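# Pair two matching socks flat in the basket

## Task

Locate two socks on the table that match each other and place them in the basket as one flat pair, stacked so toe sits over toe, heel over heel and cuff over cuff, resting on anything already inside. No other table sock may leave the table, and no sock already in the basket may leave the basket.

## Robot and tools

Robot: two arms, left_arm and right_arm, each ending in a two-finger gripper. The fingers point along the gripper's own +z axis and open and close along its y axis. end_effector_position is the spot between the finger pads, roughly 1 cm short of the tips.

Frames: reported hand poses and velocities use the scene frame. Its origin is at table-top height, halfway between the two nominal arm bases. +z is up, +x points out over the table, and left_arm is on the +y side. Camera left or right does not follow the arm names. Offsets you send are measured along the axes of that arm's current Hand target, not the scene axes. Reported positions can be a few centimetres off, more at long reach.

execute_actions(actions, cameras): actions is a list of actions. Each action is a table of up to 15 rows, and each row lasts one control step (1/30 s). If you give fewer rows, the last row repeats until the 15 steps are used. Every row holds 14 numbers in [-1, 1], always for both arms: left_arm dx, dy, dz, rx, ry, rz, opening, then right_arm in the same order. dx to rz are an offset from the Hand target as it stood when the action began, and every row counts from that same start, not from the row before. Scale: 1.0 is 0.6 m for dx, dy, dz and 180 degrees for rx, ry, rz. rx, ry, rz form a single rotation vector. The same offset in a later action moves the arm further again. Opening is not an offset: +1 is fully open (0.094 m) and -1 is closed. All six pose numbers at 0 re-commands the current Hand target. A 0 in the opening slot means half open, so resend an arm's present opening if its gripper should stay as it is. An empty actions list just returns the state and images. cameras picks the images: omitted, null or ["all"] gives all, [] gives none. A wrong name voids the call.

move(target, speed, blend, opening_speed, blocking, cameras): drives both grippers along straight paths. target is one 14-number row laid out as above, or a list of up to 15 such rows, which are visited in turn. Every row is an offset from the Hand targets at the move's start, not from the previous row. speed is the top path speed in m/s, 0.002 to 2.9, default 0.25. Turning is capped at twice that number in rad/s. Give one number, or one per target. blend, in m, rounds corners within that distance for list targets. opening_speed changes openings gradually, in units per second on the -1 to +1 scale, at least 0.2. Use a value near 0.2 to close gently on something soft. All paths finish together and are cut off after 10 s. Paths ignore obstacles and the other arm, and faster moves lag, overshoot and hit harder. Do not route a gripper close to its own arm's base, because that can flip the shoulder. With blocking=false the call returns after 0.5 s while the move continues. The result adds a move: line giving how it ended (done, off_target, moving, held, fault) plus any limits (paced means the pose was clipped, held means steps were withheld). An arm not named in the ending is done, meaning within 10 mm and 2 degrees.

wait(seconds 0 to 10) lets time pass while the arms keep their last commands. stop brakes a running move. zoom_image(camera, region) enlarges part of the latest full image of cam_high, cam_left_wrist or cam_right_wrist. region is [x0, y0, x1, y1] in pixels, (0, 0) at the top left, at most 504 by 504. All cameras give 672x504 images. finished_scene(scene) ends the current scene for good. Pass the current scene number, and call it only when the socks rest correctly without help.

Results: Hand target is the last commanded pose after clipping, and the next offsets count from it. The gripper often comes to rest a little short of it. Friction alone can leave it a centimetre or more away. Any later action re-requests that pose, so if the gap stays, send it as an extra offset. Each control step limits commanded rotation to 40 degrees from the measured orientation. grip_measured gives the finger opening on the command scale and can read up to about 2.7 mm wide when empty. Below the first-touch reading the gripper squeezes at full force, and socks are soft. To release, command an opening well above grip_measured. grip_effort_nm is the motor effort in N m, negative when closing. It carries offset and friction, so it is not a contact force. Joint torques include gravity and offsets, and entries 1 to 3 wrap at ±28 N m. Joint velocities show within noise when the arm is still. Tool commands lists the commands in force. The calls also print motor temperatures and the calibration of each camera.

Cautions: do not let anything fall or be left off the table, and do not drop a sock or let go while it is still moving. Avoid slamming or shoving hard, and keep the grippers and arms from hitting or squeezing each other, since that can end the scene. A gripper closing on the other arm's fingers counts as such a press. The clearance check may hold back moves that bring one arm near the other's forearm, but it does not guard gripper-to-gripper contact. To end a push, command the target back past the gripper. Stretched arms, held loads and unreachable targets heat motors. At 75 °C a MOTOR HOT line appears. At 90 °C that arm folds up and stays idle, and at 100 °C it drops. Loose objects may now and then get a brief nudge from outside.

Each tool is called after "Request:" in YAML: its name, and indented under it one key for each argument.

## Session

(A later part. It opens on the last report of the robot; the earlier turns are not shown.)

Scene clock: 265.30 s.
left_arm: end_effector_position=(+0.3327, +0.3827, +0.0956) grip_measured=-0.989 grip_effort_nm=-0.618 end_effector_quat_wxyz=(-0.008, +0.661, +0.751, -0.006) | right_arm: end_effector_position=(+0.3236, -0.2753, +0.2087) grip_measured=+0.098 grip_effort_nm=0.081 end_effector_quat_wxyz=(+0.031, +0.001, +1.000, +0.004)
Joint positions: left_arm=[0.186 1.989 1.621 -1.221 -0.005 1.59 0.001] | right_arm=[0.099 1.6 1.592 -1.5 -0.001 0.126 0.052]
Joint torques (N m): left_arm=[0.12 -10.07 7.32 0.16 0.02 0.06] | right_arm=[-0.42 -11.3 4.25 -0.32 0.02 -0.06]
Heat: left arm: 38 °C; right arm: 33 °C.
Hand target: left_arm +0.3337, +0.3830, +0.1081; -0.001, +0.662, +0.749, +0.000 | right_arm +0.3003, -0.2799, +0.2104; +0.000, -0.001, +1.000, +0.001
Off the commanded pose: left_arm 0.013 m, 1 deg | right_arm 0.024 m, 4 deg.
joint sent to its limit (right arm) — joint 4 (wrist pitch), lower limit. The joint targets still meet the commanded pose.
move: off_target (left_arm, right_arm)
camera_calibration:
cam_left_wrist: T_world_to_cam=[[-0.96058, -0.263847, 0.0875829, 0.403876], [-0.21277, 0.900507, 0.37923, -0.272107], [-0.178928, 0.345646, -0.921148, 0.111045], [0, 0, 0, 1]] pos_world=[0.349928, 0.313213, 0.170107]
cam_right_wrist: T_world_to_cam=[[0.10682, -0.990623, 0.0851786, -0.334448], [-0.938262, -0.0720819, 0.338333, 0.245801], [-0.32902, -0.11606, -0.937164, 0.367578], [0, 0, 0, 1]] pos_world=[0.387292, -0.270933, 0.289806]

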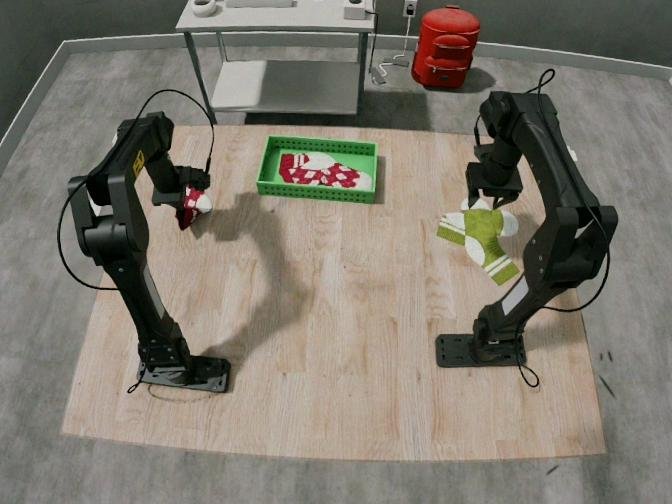

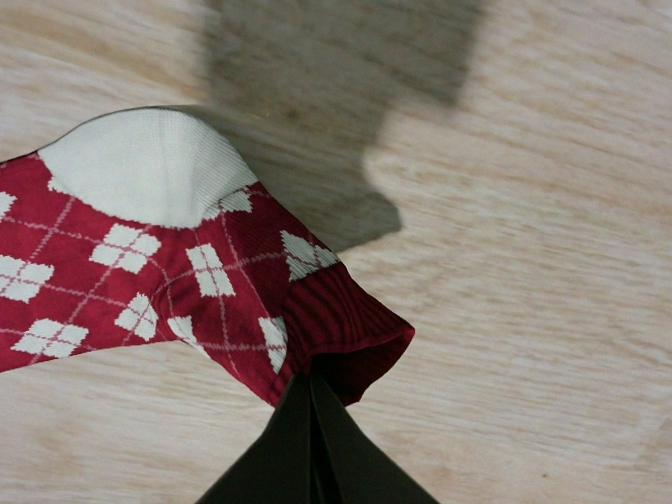

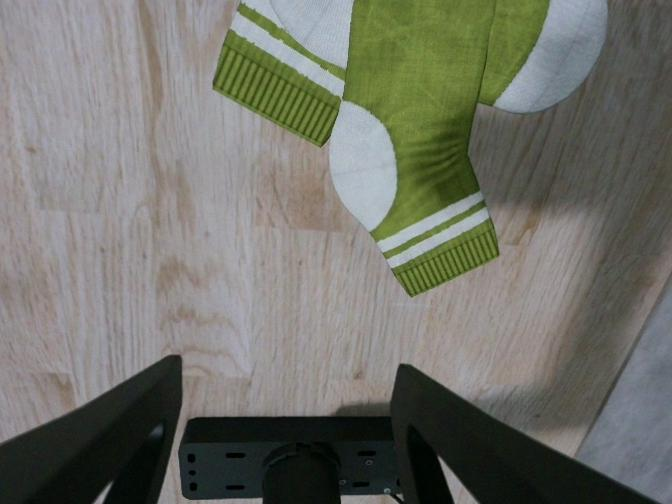

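Request:
move:
  target:
    - [-0.0727,-0.1327,-0.303,0,0,0,-1,0,0,0,0,0,0,0.1]
    - [-0.6395,-0.303,-0.303,0,0,-0.461,-1,0,0,0,0,0,0,0.1]
  speed: [0.2,0.22]

Scene clock: 279.07 s.
left_arm: end_effector_position=(+0.1994, -0.0182, +0.2885) grip_measured=-0.989 grip_effort_nm=-0.618 end_effector_quat_wxyz=(+0.103, +0.004, +0.984, -0.146) | right_arm: end_effector_position=(+0.3236, -0.2753, +0.2087) grip_measured=+0.098 grip_effort_nm=0.081 end_effector_quat_wxyz=(+0.031, +0.001, +1.000, +0.004)
Joint positions: left_arm=[-0.938 1.969 2.33 -1.574 -0.007 -0.968 0.001] | right_arm=[0.099 1.6 1.592 -1.5 -0.001 0.126 0.052]
Joint torques (N m): left_arm=[0.01 -6.87 7.43 0.91 -0.01 -0.08] | right_arm=[-0.46 -11.49 4.38 -0.32 0 -0.06]
Heat: left arm: 37 °C; right arm: 32 °C.
Hand target: left_arm +0.2003, -0.0202, +0.2895; +0.000, +0.000, +1.000, +0.001 | right_arm +0.3003, -0.2799, +0.2104; +0.000, -0.001, +1.000, +0.001
Off the commanded pose: left_arm 0.002 m, 21 deg | right_arm 0.024 m, 4 deg.
joint sent to its limit (left arm) — joint 4 (wrist pitch), lower limit. The joint targets are off in orientation, not in position.
joint sent to its limit (right arm) — joint 4 (wrist pitch), lower limit. The joint targets still meet the commanded pose.
move: off_target (left_arm, right_arm)
camera_calibration:
cam_left_wrist: T_world_to_cam=[[0.0847582, -0.922732, 0.376009, -0.150543], [-0.981482, -0.0122579, 0.19116, 0.178258], [-0.17178, -0.385248, -0.906684, 0.384534], [0, 0, 0, 1]] pos_world=[0.253773, 0.0114157, 0.37118]
cam_right_wrist: T_world_to_cam=[[0.10682, -0.990623, 0.0851786, -0.334448], [-0.938262, -0.0720819, 0.338333, 0.245801], [-0.32902, -0.11606, -0.937164, 0.367578], [0, 0, 0, 1]] pos_world=[0.387292, -0.270933, 0.289806]

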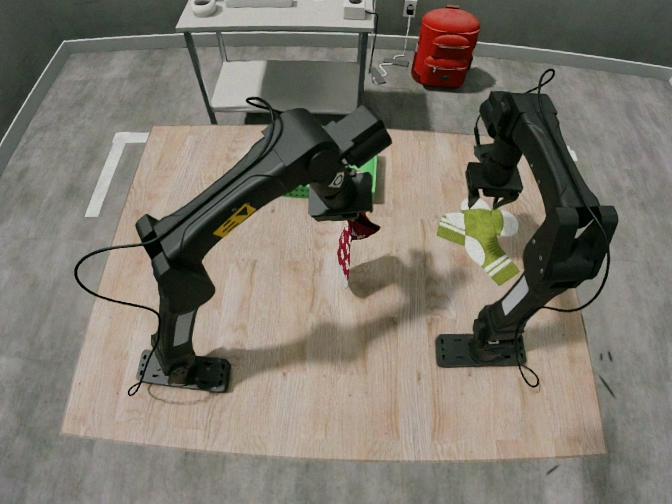

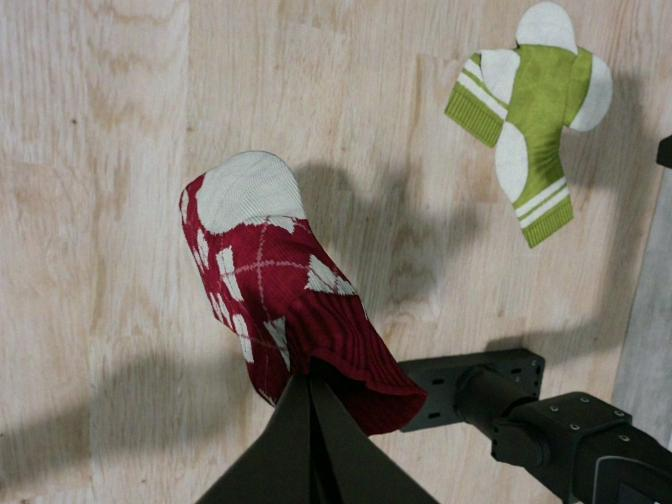

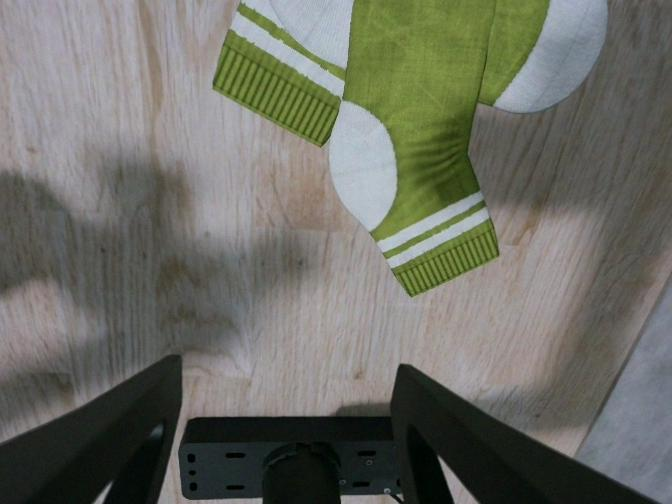

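Request:
move:
  target:
    - [0,0.083,0.1,0,0,0,-1,0,0,0,0,0,0,0.1]
    - [0,0.217,0.167,0,0,0,-1,0,0,0,0,0,0,0.1]
    - [0,0.333,0.267,0,0,0,-1,0,0,0,0,0,0,0.1]
    - [0,0.408,0.367,0,0,0,-1,0,0,0,0,0,0,0.1]
    - [0,0.433,0.45,0,0,0,-1,0,0,0,0,0,0,0.1]
  speed: 0.12
  blend: 0.02

Scene clock: 288.53 s.
left_arm: end_effector_position=(+0.2002, +0.2373, +0.0251) grip_measured=-0.989 grip_effort_nm=-0.613 end_effector_quat_wxyz=(+0.001, -0.001, +1.000, -0.002) | right_arm: end_effector_position=(+0.3236, -0.2753, +0.2087) grip_measured=+0.098 grip_effort_nm=0.081 end_effector_quat_wxyz=(+0.031, +0.001, +1.000, +0.004)
Joint positions: left_arm=[-0.324 1.618 0.858 -0.807 0.002 -0.366 0.001] | right_arm=[0.099 1.6 1.592 -1.5 -0.001 0.126 0.052]
Joint torques (N m): left_arm=[0.58 -4.44 4.22 0.59 -0.06 0.07] | right_arm=[-0.57 -11.52 4.4 -0.31 0.01 -0.08]
Heat: left arm: 37 °C; right arm: 32 °C.
Hand target: left_arm +0.2001, +0.2399, +0.0198; +0.000, +0.000, +1.000, +0.001 | right_arm +0.3003, -0.2799, +0.2104; +0.000, -0.001, +1.000, +0.001
Off the commanded pose: left_arm 0.006 m, 0 deg | right_arm 0.024 m, 4 deg.
joint sent to its limit (right arm) — joint 4 (wrist pitch), lower limit. The joint targets still meet the commanded pose.
move: off_target (right_arm)
camera_calibration:
cam_left_wrist: T_world_to_cam=[[0.140706, -0.9873, 0.0737602, 0.195963], [-0.922721, -0.103768, 0.37124, 0.23801], [-0.358871, -0.120296, -0.925603, 0.219313], [0, 0, 0, 1]] pos_world=[0.270748, 0.244555, 0.100184]
cam_right_wrist: T_world_to_cam=[[0.10682, -0.990623, 0.0851786, -0.334448], [-0.938262, -0.0720819, 0.338333, 0.245801], [-0.32902, -0.11606, -0.937164, 0.367578], [0, 0, 0, 1]] pos_world=[0.387292, -0.270933, 0.289806]

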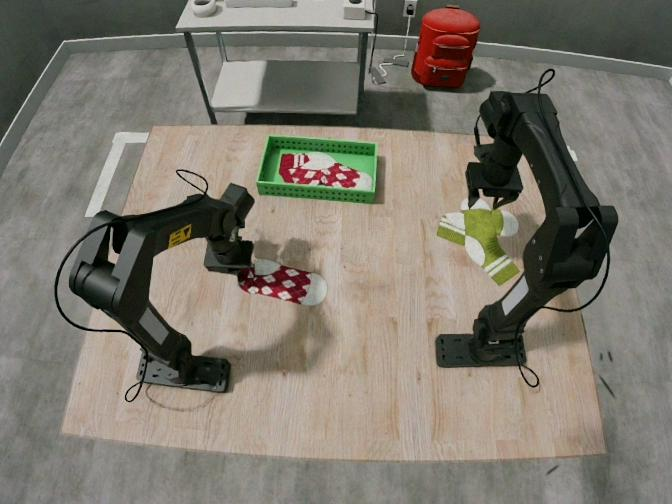

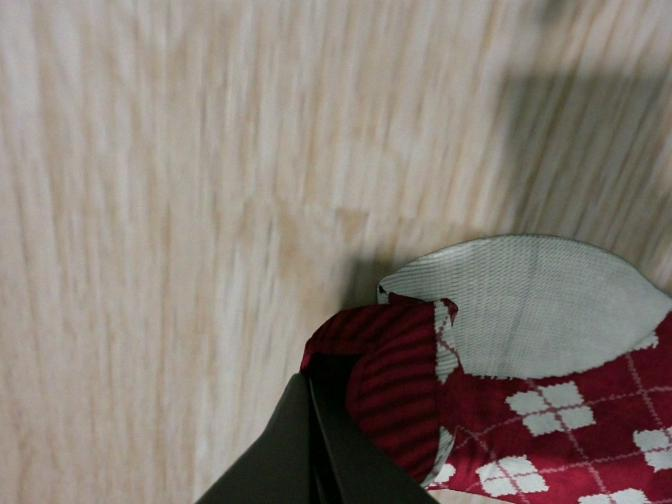

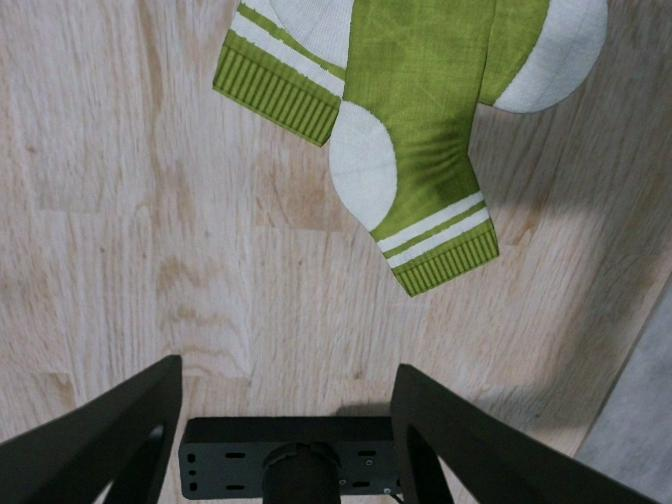

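Request:
move:
  target:
    - [0,0.04,0.01,0,0,0,-1,0,0,0,0,0,0,0.1]
    - [0,0.04,0.02,0,0,0,-0.3,0,0,0,0,0,0,0.1]
    - [0,0.06,-0.13,0,0,0,-0.1,0,0,0,0,0,0,0.1]
  speed: 0.1
  opening_speed: 0.5

Scene clock: 295.67 s.
left_arm: end_effector_position=(+0.1952, +0.2744, +0.0878) grip_measured=-0.103 grip_effort_nm=0.129 end_effector_quat_wxyz=(-0.014, +0.000, +1.000, +0.002) | right_arm: end_effector_position=(+0.3236, -0.2753, +0.2087) grip_measured=+0.098 grip_effort_nm=0.081 end_effector_quat_wxyz=(+0.031, +0.001, +1.000, +0.004)
Joint positions: left_arm=[-0.185 1.492 1.003 -1.11 0.002 -0.226 0.042] | right_arm=[0.099 1.6 1.592 -1.5 -0.001 0.126 0.052]
Joint torques (N m): left_arm=[0.65 -6.06 7.47 0.23 -0.04 0.06] | right_arm=[-0.61 -11.43 4.27 -0.31 -0.02 -0.08]
Motor temperatures (°C): left_arm=[24 36 32 26 26 26 26] | right_arm=[25 32 30 26 26 27 24]
Heat: left arm: 36 °C; right arm: 32 °C.
Hand target: left_arm +0.2001, +0.2759, +0.0979; +0.000, +0.000, +1.000, +0.001 | right_arm +0.3003, -0.2799, +0.2104; +0.000, -0.001, +1.000, +0.001
Off the commanded pose: left_arm 0.011 m, 2 deg | right_arm 0.024 m, 4 deg.
joint sent to its limit (right arm) — joint 4 (wrist pitch), lower limit. The joint targets still meet the commanded pose.
move: off_target (left_arm, right_arm); target 3's new opening was sent with left_arm's hand 0.011 m and 2 deg from that target
camera_calibration:
cam_left_wrist: T_world_to_cam=[[0.141677, -0.987985, 0.061751, 0.229683], [-0.911148, -0.105766, 0.398276, 0.209934], [-0.38696, -0.112691, -0.915185, 0.28246], [0, 0, 0, 1]] pos_world=[0.268041, 0.280957, 0.160708]
cam_right_wrist: T_world_to_cam=[[0.10682, -0.990623, 0.0851786, -0.334448], [-0.938262, -0.0720819, 0.338333, 0.245801], [-0.32902, -0.11606, -0.937164, 0.367578], [0, 0, 0, 1]] pos_world=[0.387292, -0.270933, 0.289806]

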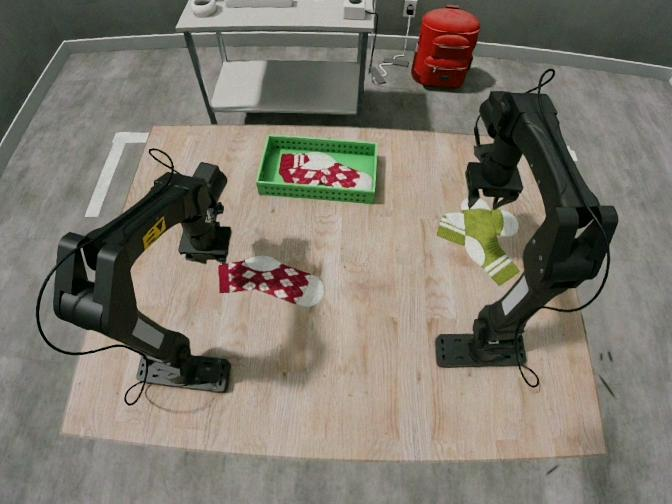

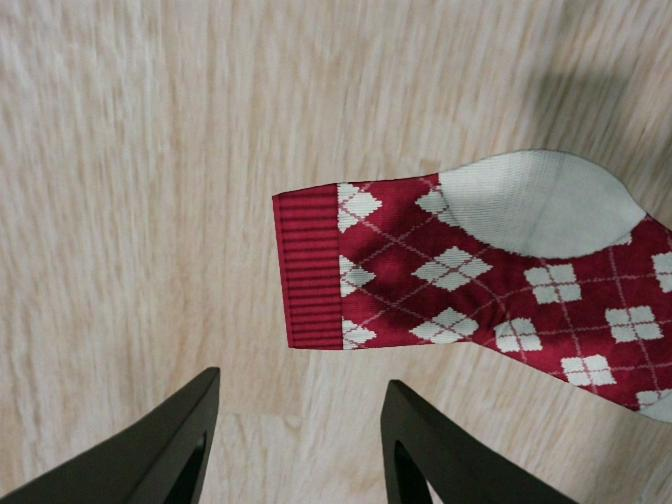

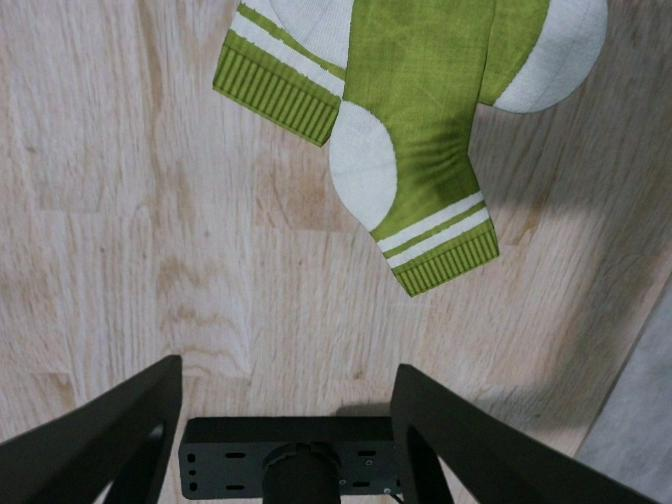

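Request:
move:
  target:
    - [0.023,0.013,0.0,0,0,-0.056,-0.04,0.184,0.55,0.0,0,0,0,0.1]
    - [0.023,0.013,0.213,0,0,-0.056,-0.04,0.184,0.6,0.117,0,0,0,0.1]
  speed: [0.25,0.1]

Scene clock: 309.33 s.
left_arm: end_effector_position=(+0.1779, +0.2813, +0.0073) grip_measured=-0.043 grip_effort_nm=0.129 end_effector_quat_wxyz=(-0.016, -0.082, +0.996, -0.004) | right_arm: end_effector_position=(+0.1939, +0.0835, +0.1652) grip_measured=+0.098 grip_effort_nm=0.081 end_effector_quat_wxyz=(+0.013, -0.002, +0.999, +0.036)
Joint positions: left_arm=[-0.16 1.564 0.719 -0.755 0.016 -0.364 0.045] | right_arm=[1.166 2.13 2.107 -1.471 -0.002 1.186 0.052]
Joint torques (N m): left_arm=[0.35 0.87 -0.23 2.05 -0.18 -0.12] | right_arm=[0.57 -10.63 4.62 0.32 0.07 0.14]
Heat: left arm: 36 °C; right arm: 32 °C.
Hand target: left_arm +0.1862, +0.2838, -0.0299; +0.000, -0.088, +0.996, +0.001 | right_arm +0.1893, +0.0800, +0.1405; +0.000, -0.001, +1.000, +0.001
Off the commanded pose: left_arm 0.038 m, 2 deg | right_arm 0.025 m, 4 deg.
move: off_target (left_arm, right_arm)
camera_calibration:
cam_left_wrist: T_world_to_cam=[[0.301707, -0.950812, 0.0702093, 0.205009], [-0.880046, -0.249411, 0.40412, 0.261754], [-0.366731, -0.183713, -0.912007, 0.219293], [0, 0, 0, 1]] pos_world=[0.248925, 0.300496, 0.0798232]
cam_right_wrist: T_world_to_cam=[[0.117731, -0.992886, 0.0177856, 0.0477965], [-0.924991, -0.103129, 0.365726, 0.160291], [-0.36129, -0.0595086, -0.930553, 0.326277], [0, 0, 0, 1]] pos_world=[0.260521, 0.0834035, 0.244145]

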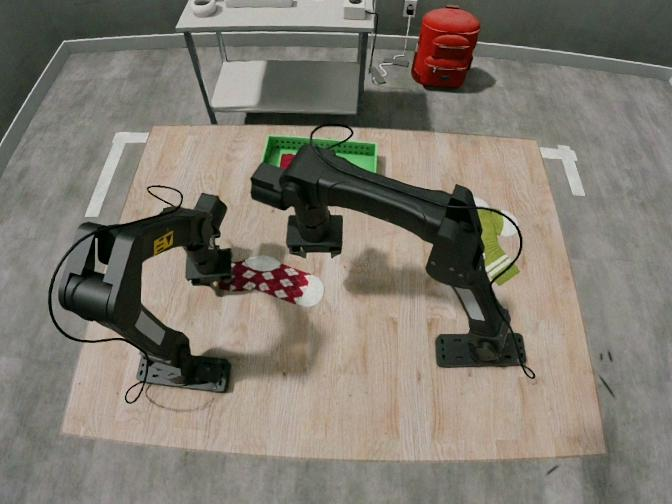

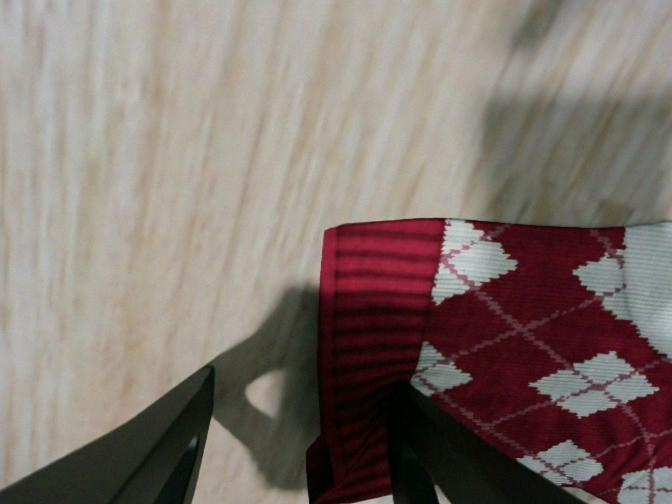

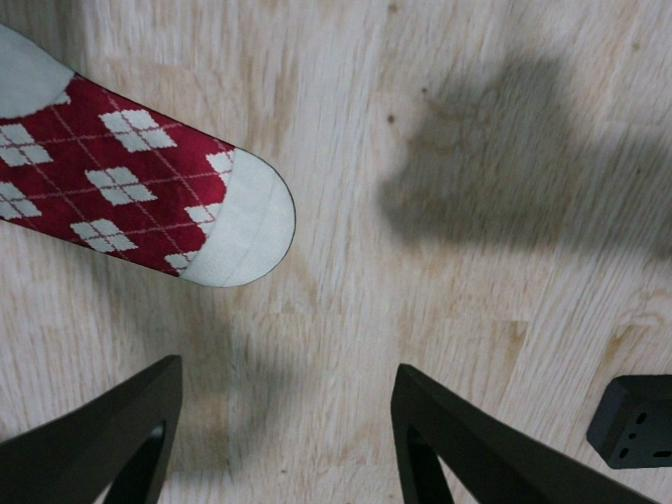

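Request:
move:
  target: [0,0,0,0,0,0,-1,0.032,0.057,0.13,0,0,0.111,0.1]
  opening_speed: 0.5
  speed: 0.12

Scene clock: 319.37 s.
left_arm: end_effector_position=(+0.1839, +0.2669, +0.0074) grip_measured=-0.984 grip_effort_nm=-0.882 end_effector_quat_wxyz=(-0.009, -0.082, +0.996, -0.044) | right_arm: end_effector_position=(+0.1758, +0.1230, +0.0903) grip_measured=+0.098 grip_effort_nm=0.081 end_effector_quat_wxyz=(+0.005, +0.171, +0.984, +0.041)
Joint positions: left_arm=[-0.16 1.563 0.716 -0.715 0.089 -0.365 0.001] | right_arm=[1.235 2.24 1.985 -1.233 -0.002 1.603 0.052]
Joint torques (N m): left_arm=[0.1 0.95 0.05 1.75 -0.88 -0.12] | right_arm=[0.55 -11.45 4.77 0.23 0.03 0.14]
Heat: left arm: 35 °C; right arm: 32 °C.
Hand target: left_arm +0.1863, +0.2838, -0.0298; +0.000, -0.088, +0.996, +0.001 | right_arm +0.1701, +0.1142, +0.0626; +0.000, +0.173, +0.985, +0.001
Off the commanded pose: left_arm 0.041 m, 5 deg | right_arm 0.030 m, 5 deg.
move: off_target (left_arm, right_arm)
camera_calibration:
cam_left_wrist: T_world_to_cam=[[0.300343, -0.941748, 0.151342, 0.18664], [-0.888588, -0.218581, 0.40328, 0.256743], [-0.346708, -0.255602, -0.902475, 0.234339], [0, 0, 0, 1]] pos_world=[0.253329, 0.291784, 0.0796995]
cam_right_wrist: T_world_to_cam=[[-0.225977, -0.974124, 0.00411171, 0.149829], [-0.894972, 0.209278, 0.39399, 0.128738], [-0.384656, 0.0853528, -0.919105, 0.237623], [0, 0, 0, 1]] pos_world=[0.240478, 0.0987286, 0.167063]

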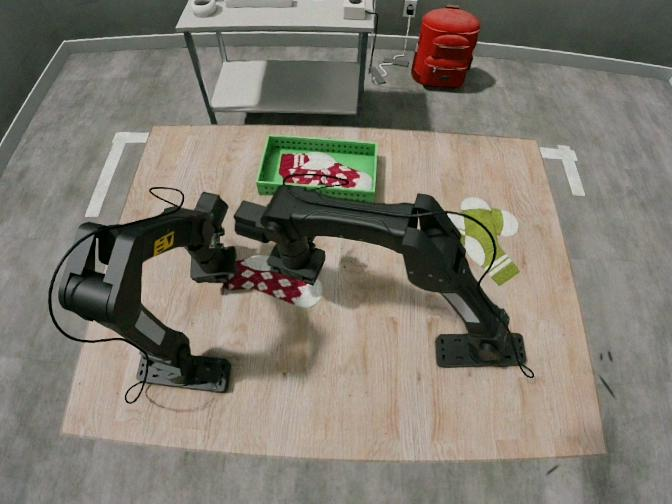

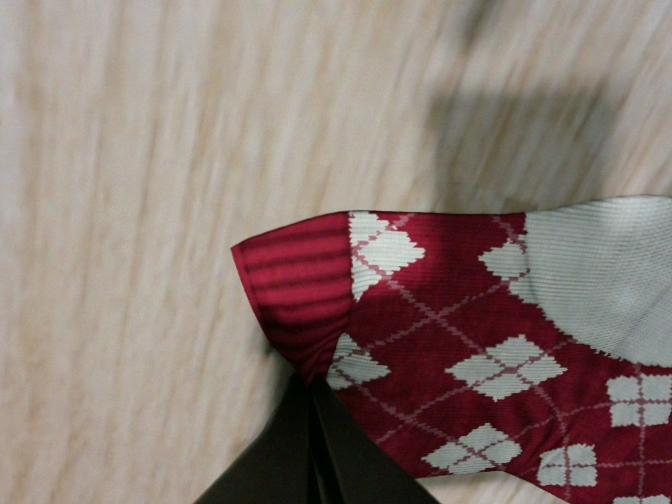

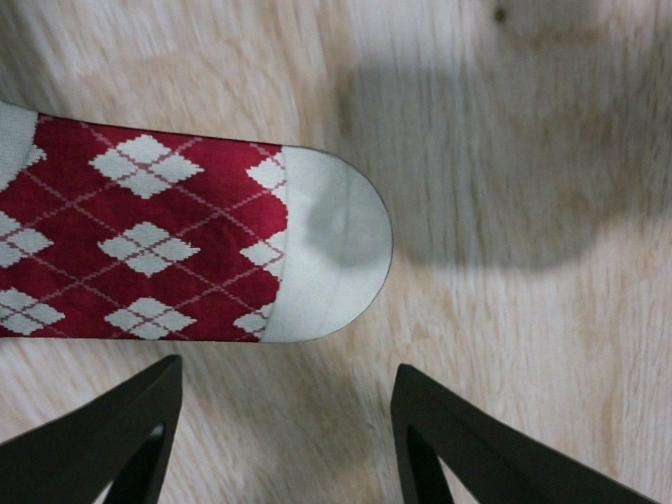

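Request:
move:
  target: [0,0,0,0,0,0,-1,-0.002,-0.014,0.154,0,0,0,0.1]
  speed: 0.1

Scene clock: 325.47 s.
left_arm: end_effector_position=(+0.1840, +0.2668, +0.0074) grip_measured=-0.984 grip_effort_nm=-0.872 end_effector_quat_wxyz=(-0.008, -0.082, +0.996, -0.044) | right_arm: end_effector_position=(+0.1736, +0.1163, +0.0178) grip_measured=+0.098 grip_effort_nm=0.076 end_effector_quat_wxyz=(+0.004, +0.171, +0.985, +0.036)
Joint positions: left_arm=[-0.16 1.563 0.716 -0.715 0.09 -0.365 0.001] | right_arm=[1.235 2.268 1.741 -0.971 -0.002 1.603 0.052]
Joint torques (N m): left_arm=[0.1 0.88 0.09 1.73 -0.88 -0.11] | right_arm=[0.31 -9.39 2.06 1 0.05 0.1]
Heat: left arm: 35 °C; right arm: 31 °C.
Hand target: left_arm +0.1863, +0.2838, -0.0299; +0.000, -0.088, +0.996, +0.001 | right_arm +0.1684, +0.1061, -0.0297; +0.000, +0.173, +0.985, +0.001
Off the commanded pose: left_arm 0.041 m, 5 deg | right_arm 0.049 m, 4 deg.
move: off_target (left_arm, right_arm)
camera_calibration:
cam_left_wrist: T_world_to_cam=[[0.300697, -0.941563, 0.151791, 0.18646], [-0.888576, -0.218774, 0.4032, 0.256803], [-0.346431, -0.256119, -0.902435, 0.234417], [0, 0, 0, 1]] pos_world=[0.25333, 0.291784, 0.0796999]
cam_right_wrist: T_world_to_cam=[[-0.226649, -0.973875, 0.0140638, 0.143035], [-0.893591, 0.213665, 0.394768, 0.155921], [-0.387459, 0.0769064, -0.918673, 0.172231], [0, 0, 0, 1]] pos_world=[0.238481, 0.092738, 0.0946599]

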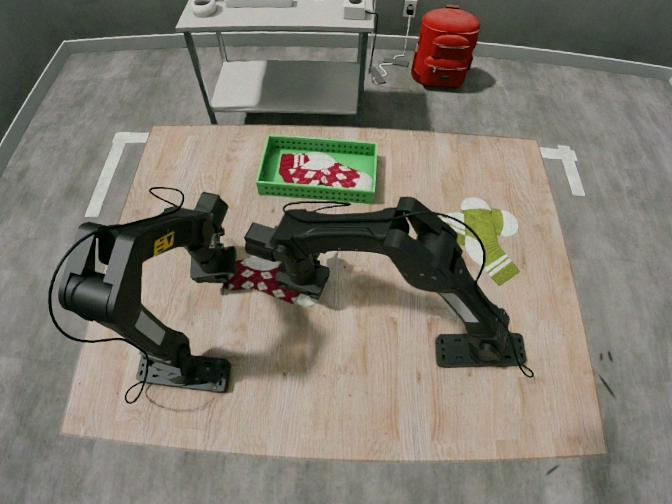

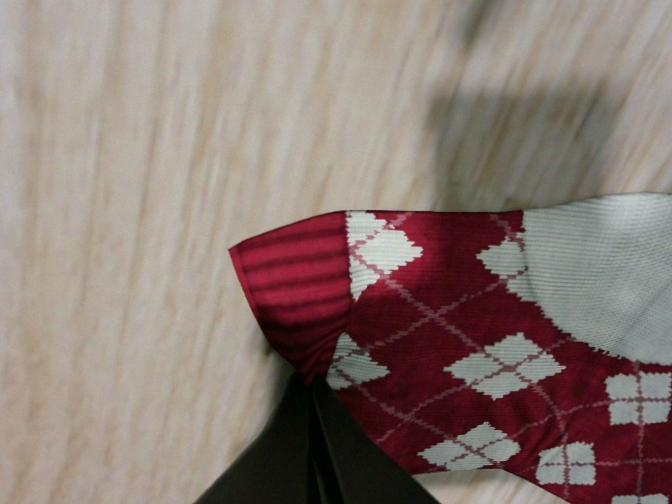

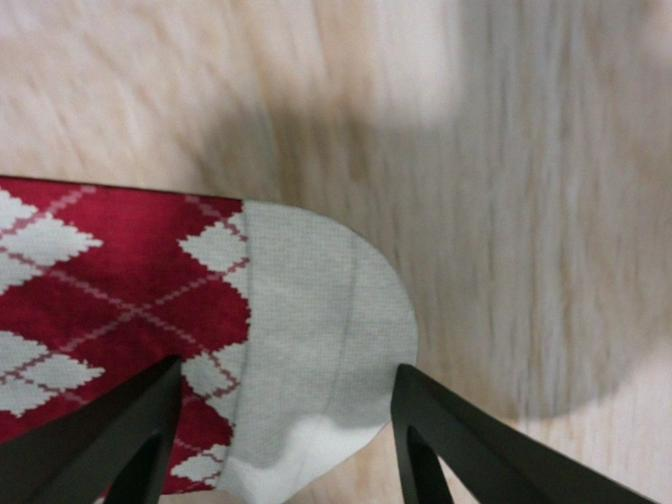

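Request:
move:
  target:
    - [0,0,0,0,0,0,-1,0,0,-0.06,0,0,0,0.1]
    - [0,0,0,0,0,0,-1,0,-0.015,-0.06,0,0,0,0.1]
    - [0,0,0,0,0,0,-1,0,-0.015,0,0,0,0,0.1]
  speed: 0.1

Scene clock: 328.67 s.
left_arm: end_effector_position=(+0.1840, +0.2668, +0.0075) grip_measured=-0.984 grip_effort_nm=-0.877 end_effector_quat_wxyz=(-0.008, -0.082, +0.996, -0.044) | right_arm: end_effector_position=(+0.1734, +0.1157, +0.0178) grip_measured=+0.098 grip_effort_nm=0.081 end_effector_quat_wxyz=(+0.006, +0.171, +0.984, +0.050)
Joint positions: left_arm=[-0.16 1.563 0.716 -0.715 0.09 -0.365 0.001] | right_arm=[1.235 2.239 1.69 -0.921 -0.002 1.603 0.052]
Joint torques (N m): left_arm=[0.13 0.92 -0.01 1.74 -0.89 -0.12] | right_arm=[0.51 -9.31 1.72 0.77 0.02 0.13]
Heat: left arm: 35 °C; right arm: 31 °C.
Hand target: left_arm +0.1863, +0.2838, -0.0299; +0.000, -0.088, +0.996, +0.001 | right_arm +0.1653, +0.0977, -0.0298; +0.000, +0.173, +0.985, +0.001
Off the commanded pose: left_arm 0.041 m, 5 deg | right_arm 0.051 m, 6 deg.
move: off_target (left_arm, right_arm)
camera_calibration:
cam_left_wrist: T_world_to_cam=[[0.300583, -0.94156, 0.152038, 0.186423], [-0.88878, -0.218692, 0.402796, 0.256911], [-0.346007, -0.256202, -0.902574, 0.234469], [0, 0, 0, 1]] pos_world=[0.25343, 0.291784, 0.0797996]
cam_right_wrist: T_world_to_cam=[[-0.226611, -0.973889, -0.0137252, 0.142915], [-0.896974, 0.203181, 0.392626, 0.157787], [-0.379586, 0.101285, -0.919596, 0.167963], [0, 0, 0, 1]] pos_world=[0.237673, 0.0901124, 0.0944685]

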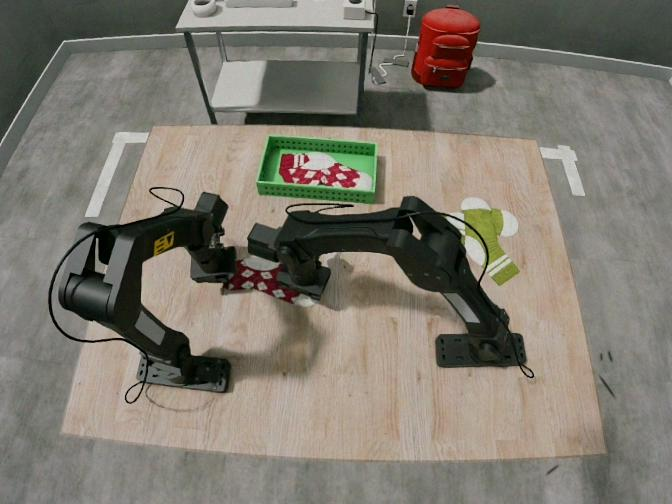

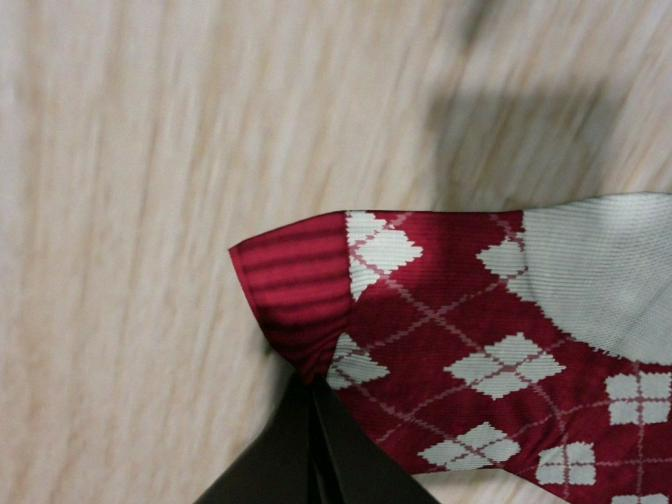

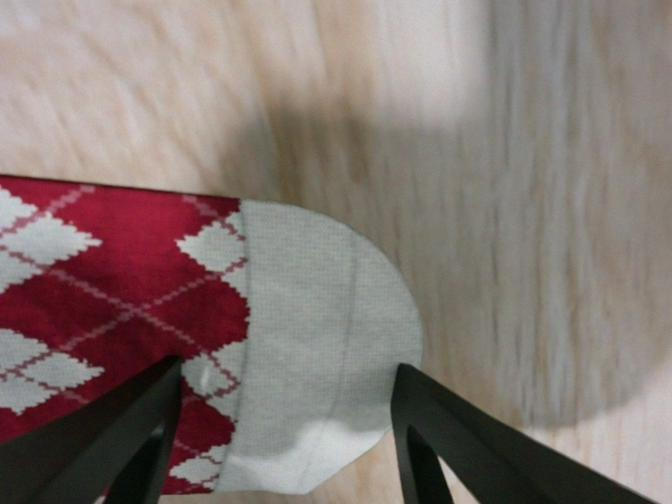

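Request:
move:
  target: [0,0,0,0,0,0,-1,0,-0.015,-0.15,0,0,0,0.1]
  speed: 0.15
  cameras: []

Request:
move:
  target: [0,0,0,0,0,0,-1,0,0,0.15,0,0,0,0.1]
  speed: 0.1

Scene clock: 332.00 s.
left_arm: end_effector_position=(+0.1840, +0.2668, +0.0074) grip_measured=-0.984 grip_effort_nm=-0.877 end_effector_quat_wxyz=(-0.008, -0.082, +0.996, -0.044) | right_arm: end_effector_position=(+0.1652, +0.0902, +0.0405) grip_measured=+0.098 grip_effort_nm=0.076 end_effector_quat_wxyz=(-0.002, +0.171, +0.985, -0.005)
Joint positions: left_arm=[-0.16 1.563 0.716 -0.715 0.09 -0.365 0.001] | right_arm=[1.235 2.217 1.751 -1.115 -0.002 1.603 0.052]
Joint torques (N m): left_arm=[0.12 0.87 0.08 1.75 -0.88 -0.11] | right_arm=[0.43 -19.23 7.15 -0.23 0.06 0.11]
Heat: left arm: 35 °C; right arm: 32 °C.
Hand target: left_arm +0.1863, +0.2838, -0.0298; +0.000, -0.088, +0.996, +0.001 | right_arm +0.1623, +0.0892, +0.0603; +0.000, +0.173, +0.985, +0.001
Off the commanded pose: left_arm 0.041 m, 5 deg | right_arm 0.020 m, 1 deg.
move: off_target (left_arm, right_arm)
No camera images: "cameras" was empty.

Scene clock: 333.30 s.
left_arm: end_effector_position=(+0.1840, +0.2668, +0.0074) grip_measured=-0.984 grip_effort_nm=-0.882 end_effector_quat_wxyz=(-0.008, -0.082, +0.996, -0.044) | right_arm: end_effector_position=(+0.1664, +0.0939, +0.0170) grip_measured=+0.098 grip_effort_nm=0.076 end_effector_quat_wxyz=(+0.002, +0.171, +0.985, +0.025)
Joint positions: left_arm=[-0.16 1.563 0.716 -0.715 0.09 -0.365 0.001] | right_arm=[1.235 2.201 1.627 -0.947 -0.002 1.603 0.052]
Joint torques (N m): left_arm=[0.14 0.88 0.03 1.75 -0.89 -0.11] | right_arm=[0.43 -8.42 1.77 1.19 0.03 0.12]
Heat: left arm: 35 °C; right arm: 32 °C.
Hand target: left_arm +0.1863, +0.2838, -0.0298; +0.000, -0.088, +0.996, +0.001 | right_arm +0.1622, +0.0892, -0.0299; +0.000, +0.173, +0.985, +0.001
Off the commanded pose: left_arm 0.041 m, 5 deg | right_arm 0.047 m, 3 deg.
move: off_target (left_arm, right_arm)
camera_calibration:
cam_left_wrist: T_world_to_cam=[[0.300697, -0.941563, 0.151791, 0.18646], [-0.888576, -0.218774, 0.4032, 0.256803], [-0.346431, -0.256119, -0.902435, 0.234417], [0, 0, 0, 1]] pos_world=[0.25333, 0.291784, 0.0796999]
cam_right_wrist: T_world_to_cam=[[-0.226437, -0.973303, 0.0375192, 0.119119], [-0.890775, 0.222512, 0.396242, 0.153298], [-0.394012, 0.0563028, -0.917379, 0.173499], [0, 0, 0, 1]] pos_world=[0.231888, 0.0720594, 0.0939521]

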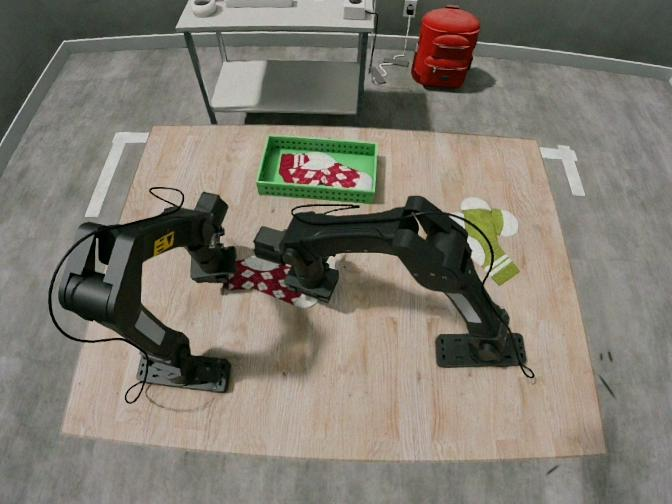

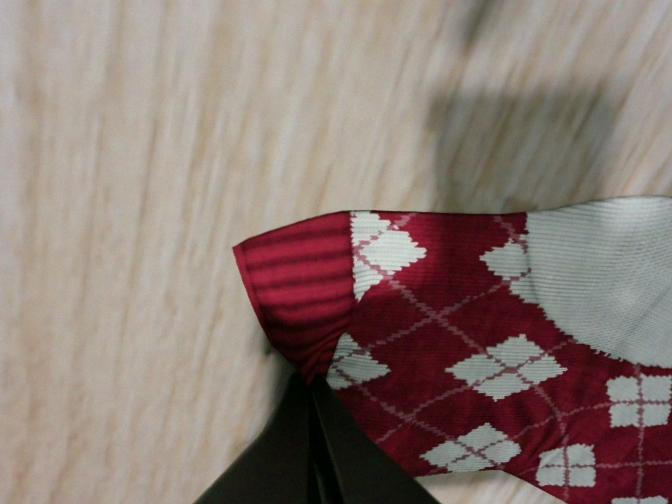

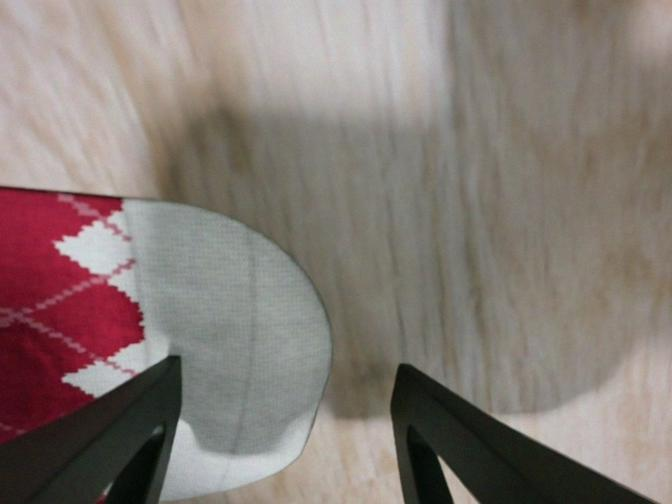

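Request:
move:
  target: [0,0,0,0,0,0,-1,0,0,0,0,0,0,-1]
  opening_speed: 0.5

Scene clock: 337.70 s.
left_arm: end_effector_position=(+0.1840, +0.2668, +0.0075) grip_measured=-0.984 grip_effort_nm=-0.872 end_effector_quat_wxyz=(-0.008, -0.082, +0.996, -0.044) | right_arm: end_effector_position=(+0.1725, +0.1129, +0.0191) grip_measured=-0.989 grip_effort_nm=-0.608 end_effector_quat_wxyz=(+0.008, +0.171, +0.983, +0.068)
Joint positions: left_arm=[-0.16 1.563 0.716 -0.715 0.09 -0.365 0.001] | right_arm=[1.235 2.194 1.616 -0.856 -0.002 1.604 0.001]
Joint torques (N m): left_arm=[0.16 0.94 0.05 1.75 -0.89 -0.12] | right_arm=[0.4 -7.91 3.02 0.42 0.07 0.1]
Heat: left arm: 35 °C; right arm: 31 °C.
Hand target: left_arm +0.1863, +0.2838, -0.0299; +0.000, -0.088, +0.996, +0.001 | right_arm +0.1623, +0.0893, -0.0297; +0.000, +0.173, +0.985, +0.001
Off the commanded pose: left_arm 0.041 m, 5 deg | right_arm 0.055 m, 8 deg.
move: off_target (left_arm, right_arm)
camera_calibration:
cam_left_wrist: T_world_to_cam=[[0.300583, -0.94156, 0.152038, 0.186423], [-0.88878, -0.218692, 0.402796, 0.256911], [-0.346007, -0.256202, -0.902574, 0.234469], [0, 0, 0, 1]] pos_world=[0.25343, 0.291784, 0.0797996]
cam_right_wrist: T_world_to_cam=[[-0.226698, -0.97271, -0.0494266, 0.140567], [-0.901184, 0.190239, 0.389456, 0.159184], [-0.369425, 0.132831, -0.919718, 0.163883], [0, 0, 0, 1]] pos_world=[0.235863, 0.0846793, 0.0956783]

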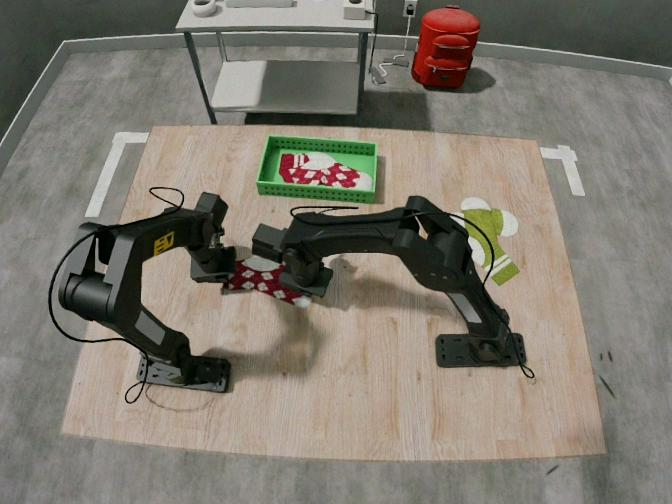

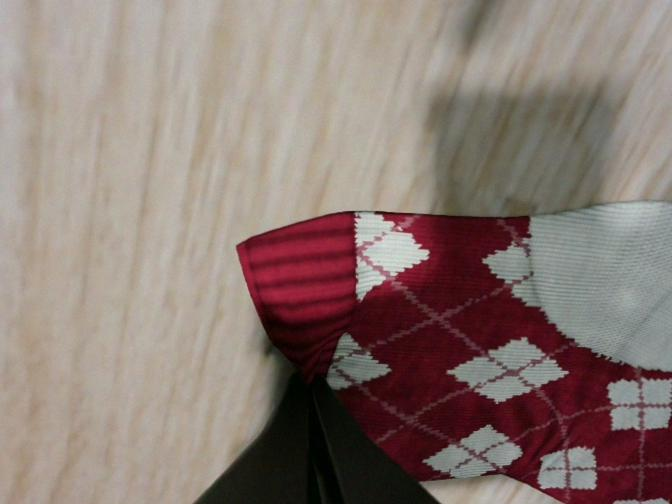

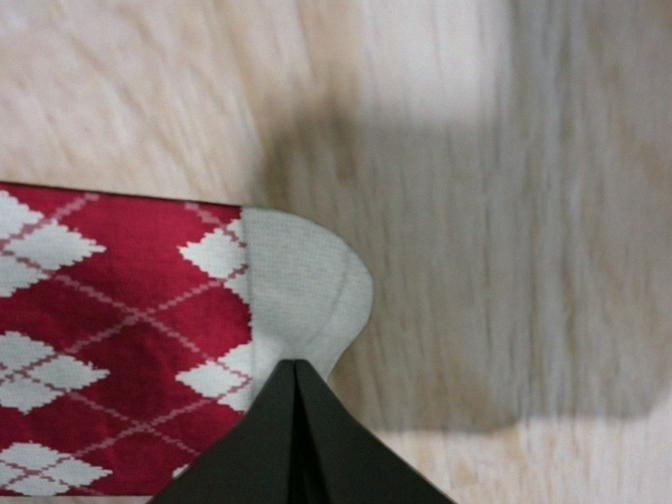

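Request:
move:
  target: [0.008,-0.027,-0.2,0,0,0,-1,-0.002,0.0427,-0.23,0,0,0,-1]
  speed: 0.1

Scene clock: 343.33 s.
left_arm: end_effector_position=(+0.1799, +0.2674, +0.0802) grip_measured=-0.985 grip_effort_nm=-0.842 end_effector_quat_wxyz=(-0.015, -0.088, +0.996, -0.001) | right_arm: end_effector_position=(+0.1748, +0.1198, +0.1259) grip_measured=-0.990 grip_effort_nm=-0.564 end_effector_quat_wxyz=(+0.004, +0.171, +0.984, +0.040)
Joint positions: left_arm=[-0.223 1.448 0.932 -1.082 0.013 -0.438 0.001] | right_arm=[1.235 2.237 2.122 -1.376 -0.002 1.604 0]
Joint torques (N m): left_arm=[-0.8 -5.68 7.51 0.26 -0.15 -0.13] | right_arm=[0.01 -11.37 7.45 -0.1 0.05 0.05]
Heat: left arm: 35 °C; right arm: 31 °C.
Hand target: left_arm +0.1845, +0.2669, +0.0901; +0.000, -0.088, +0.996, +0.001 | right_arm +0.1721, +0.1127, +0.1082; +0.000, +0.173, +0.985, +0.001
Off the commanded pose: left_arm 0.011 m, 2 deg | right_arm 0.019 m, 4 deg.
move: off_target (left_arm, right_arm)
camera_calibration:
cam_left_wrist: T_world_to_cam=[[0.312263, -0.947709, 0.0658729, 0.183579], [-0.878185, -0.261518, 0.400498, 0.233804], [-0.362329, -0.18291, -0.913927, 0.283005], [0, 0, 0, 1]] pos_world=[0.250539, 0.286887, 0.152914]
cam_right_wrist: T_world_to_cam=[[-0.227384, -0.973779, 0.00712566, 0.146231], [-0.894268, 0.211703, 0.394294, 0.113944], [-0.385463, 0.0832838, -0.918957, 0.270667], [0, 0, 0, 1]] pos_world=[0.23948, 0.0957319, 0.202762]

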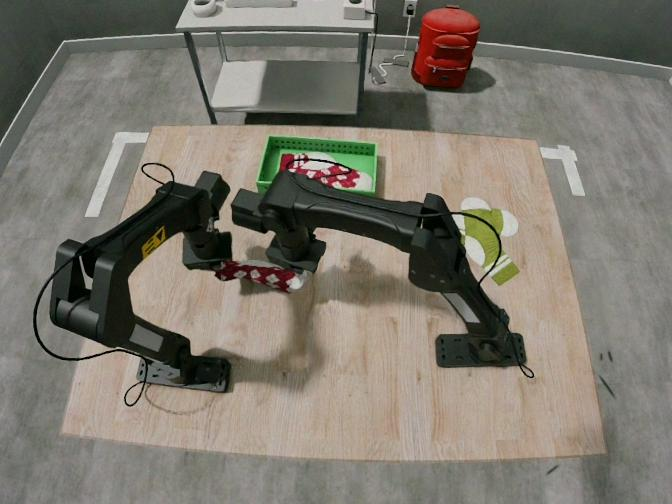

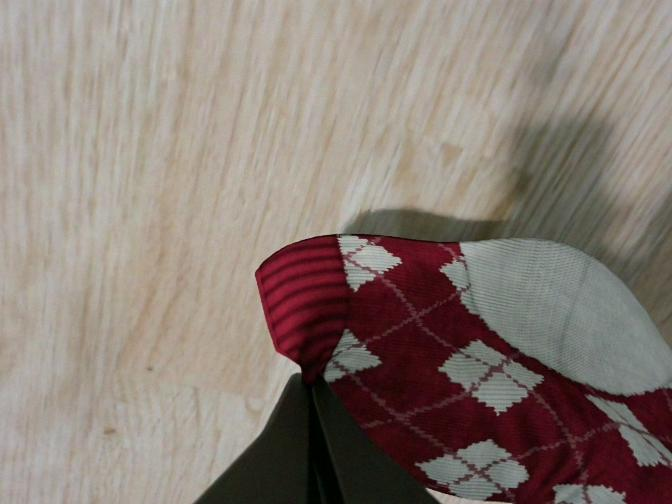

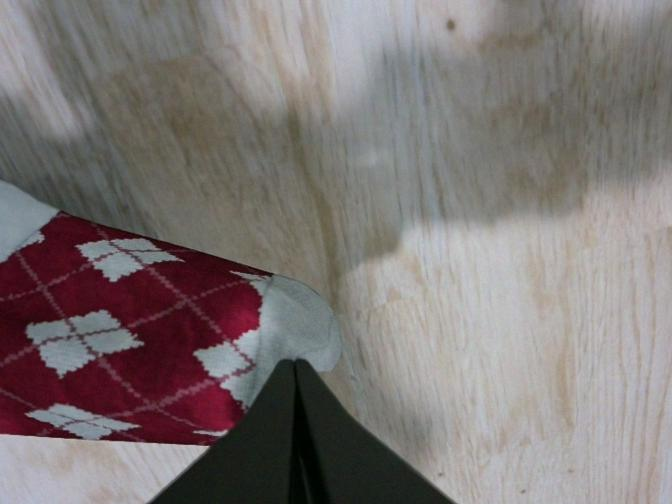

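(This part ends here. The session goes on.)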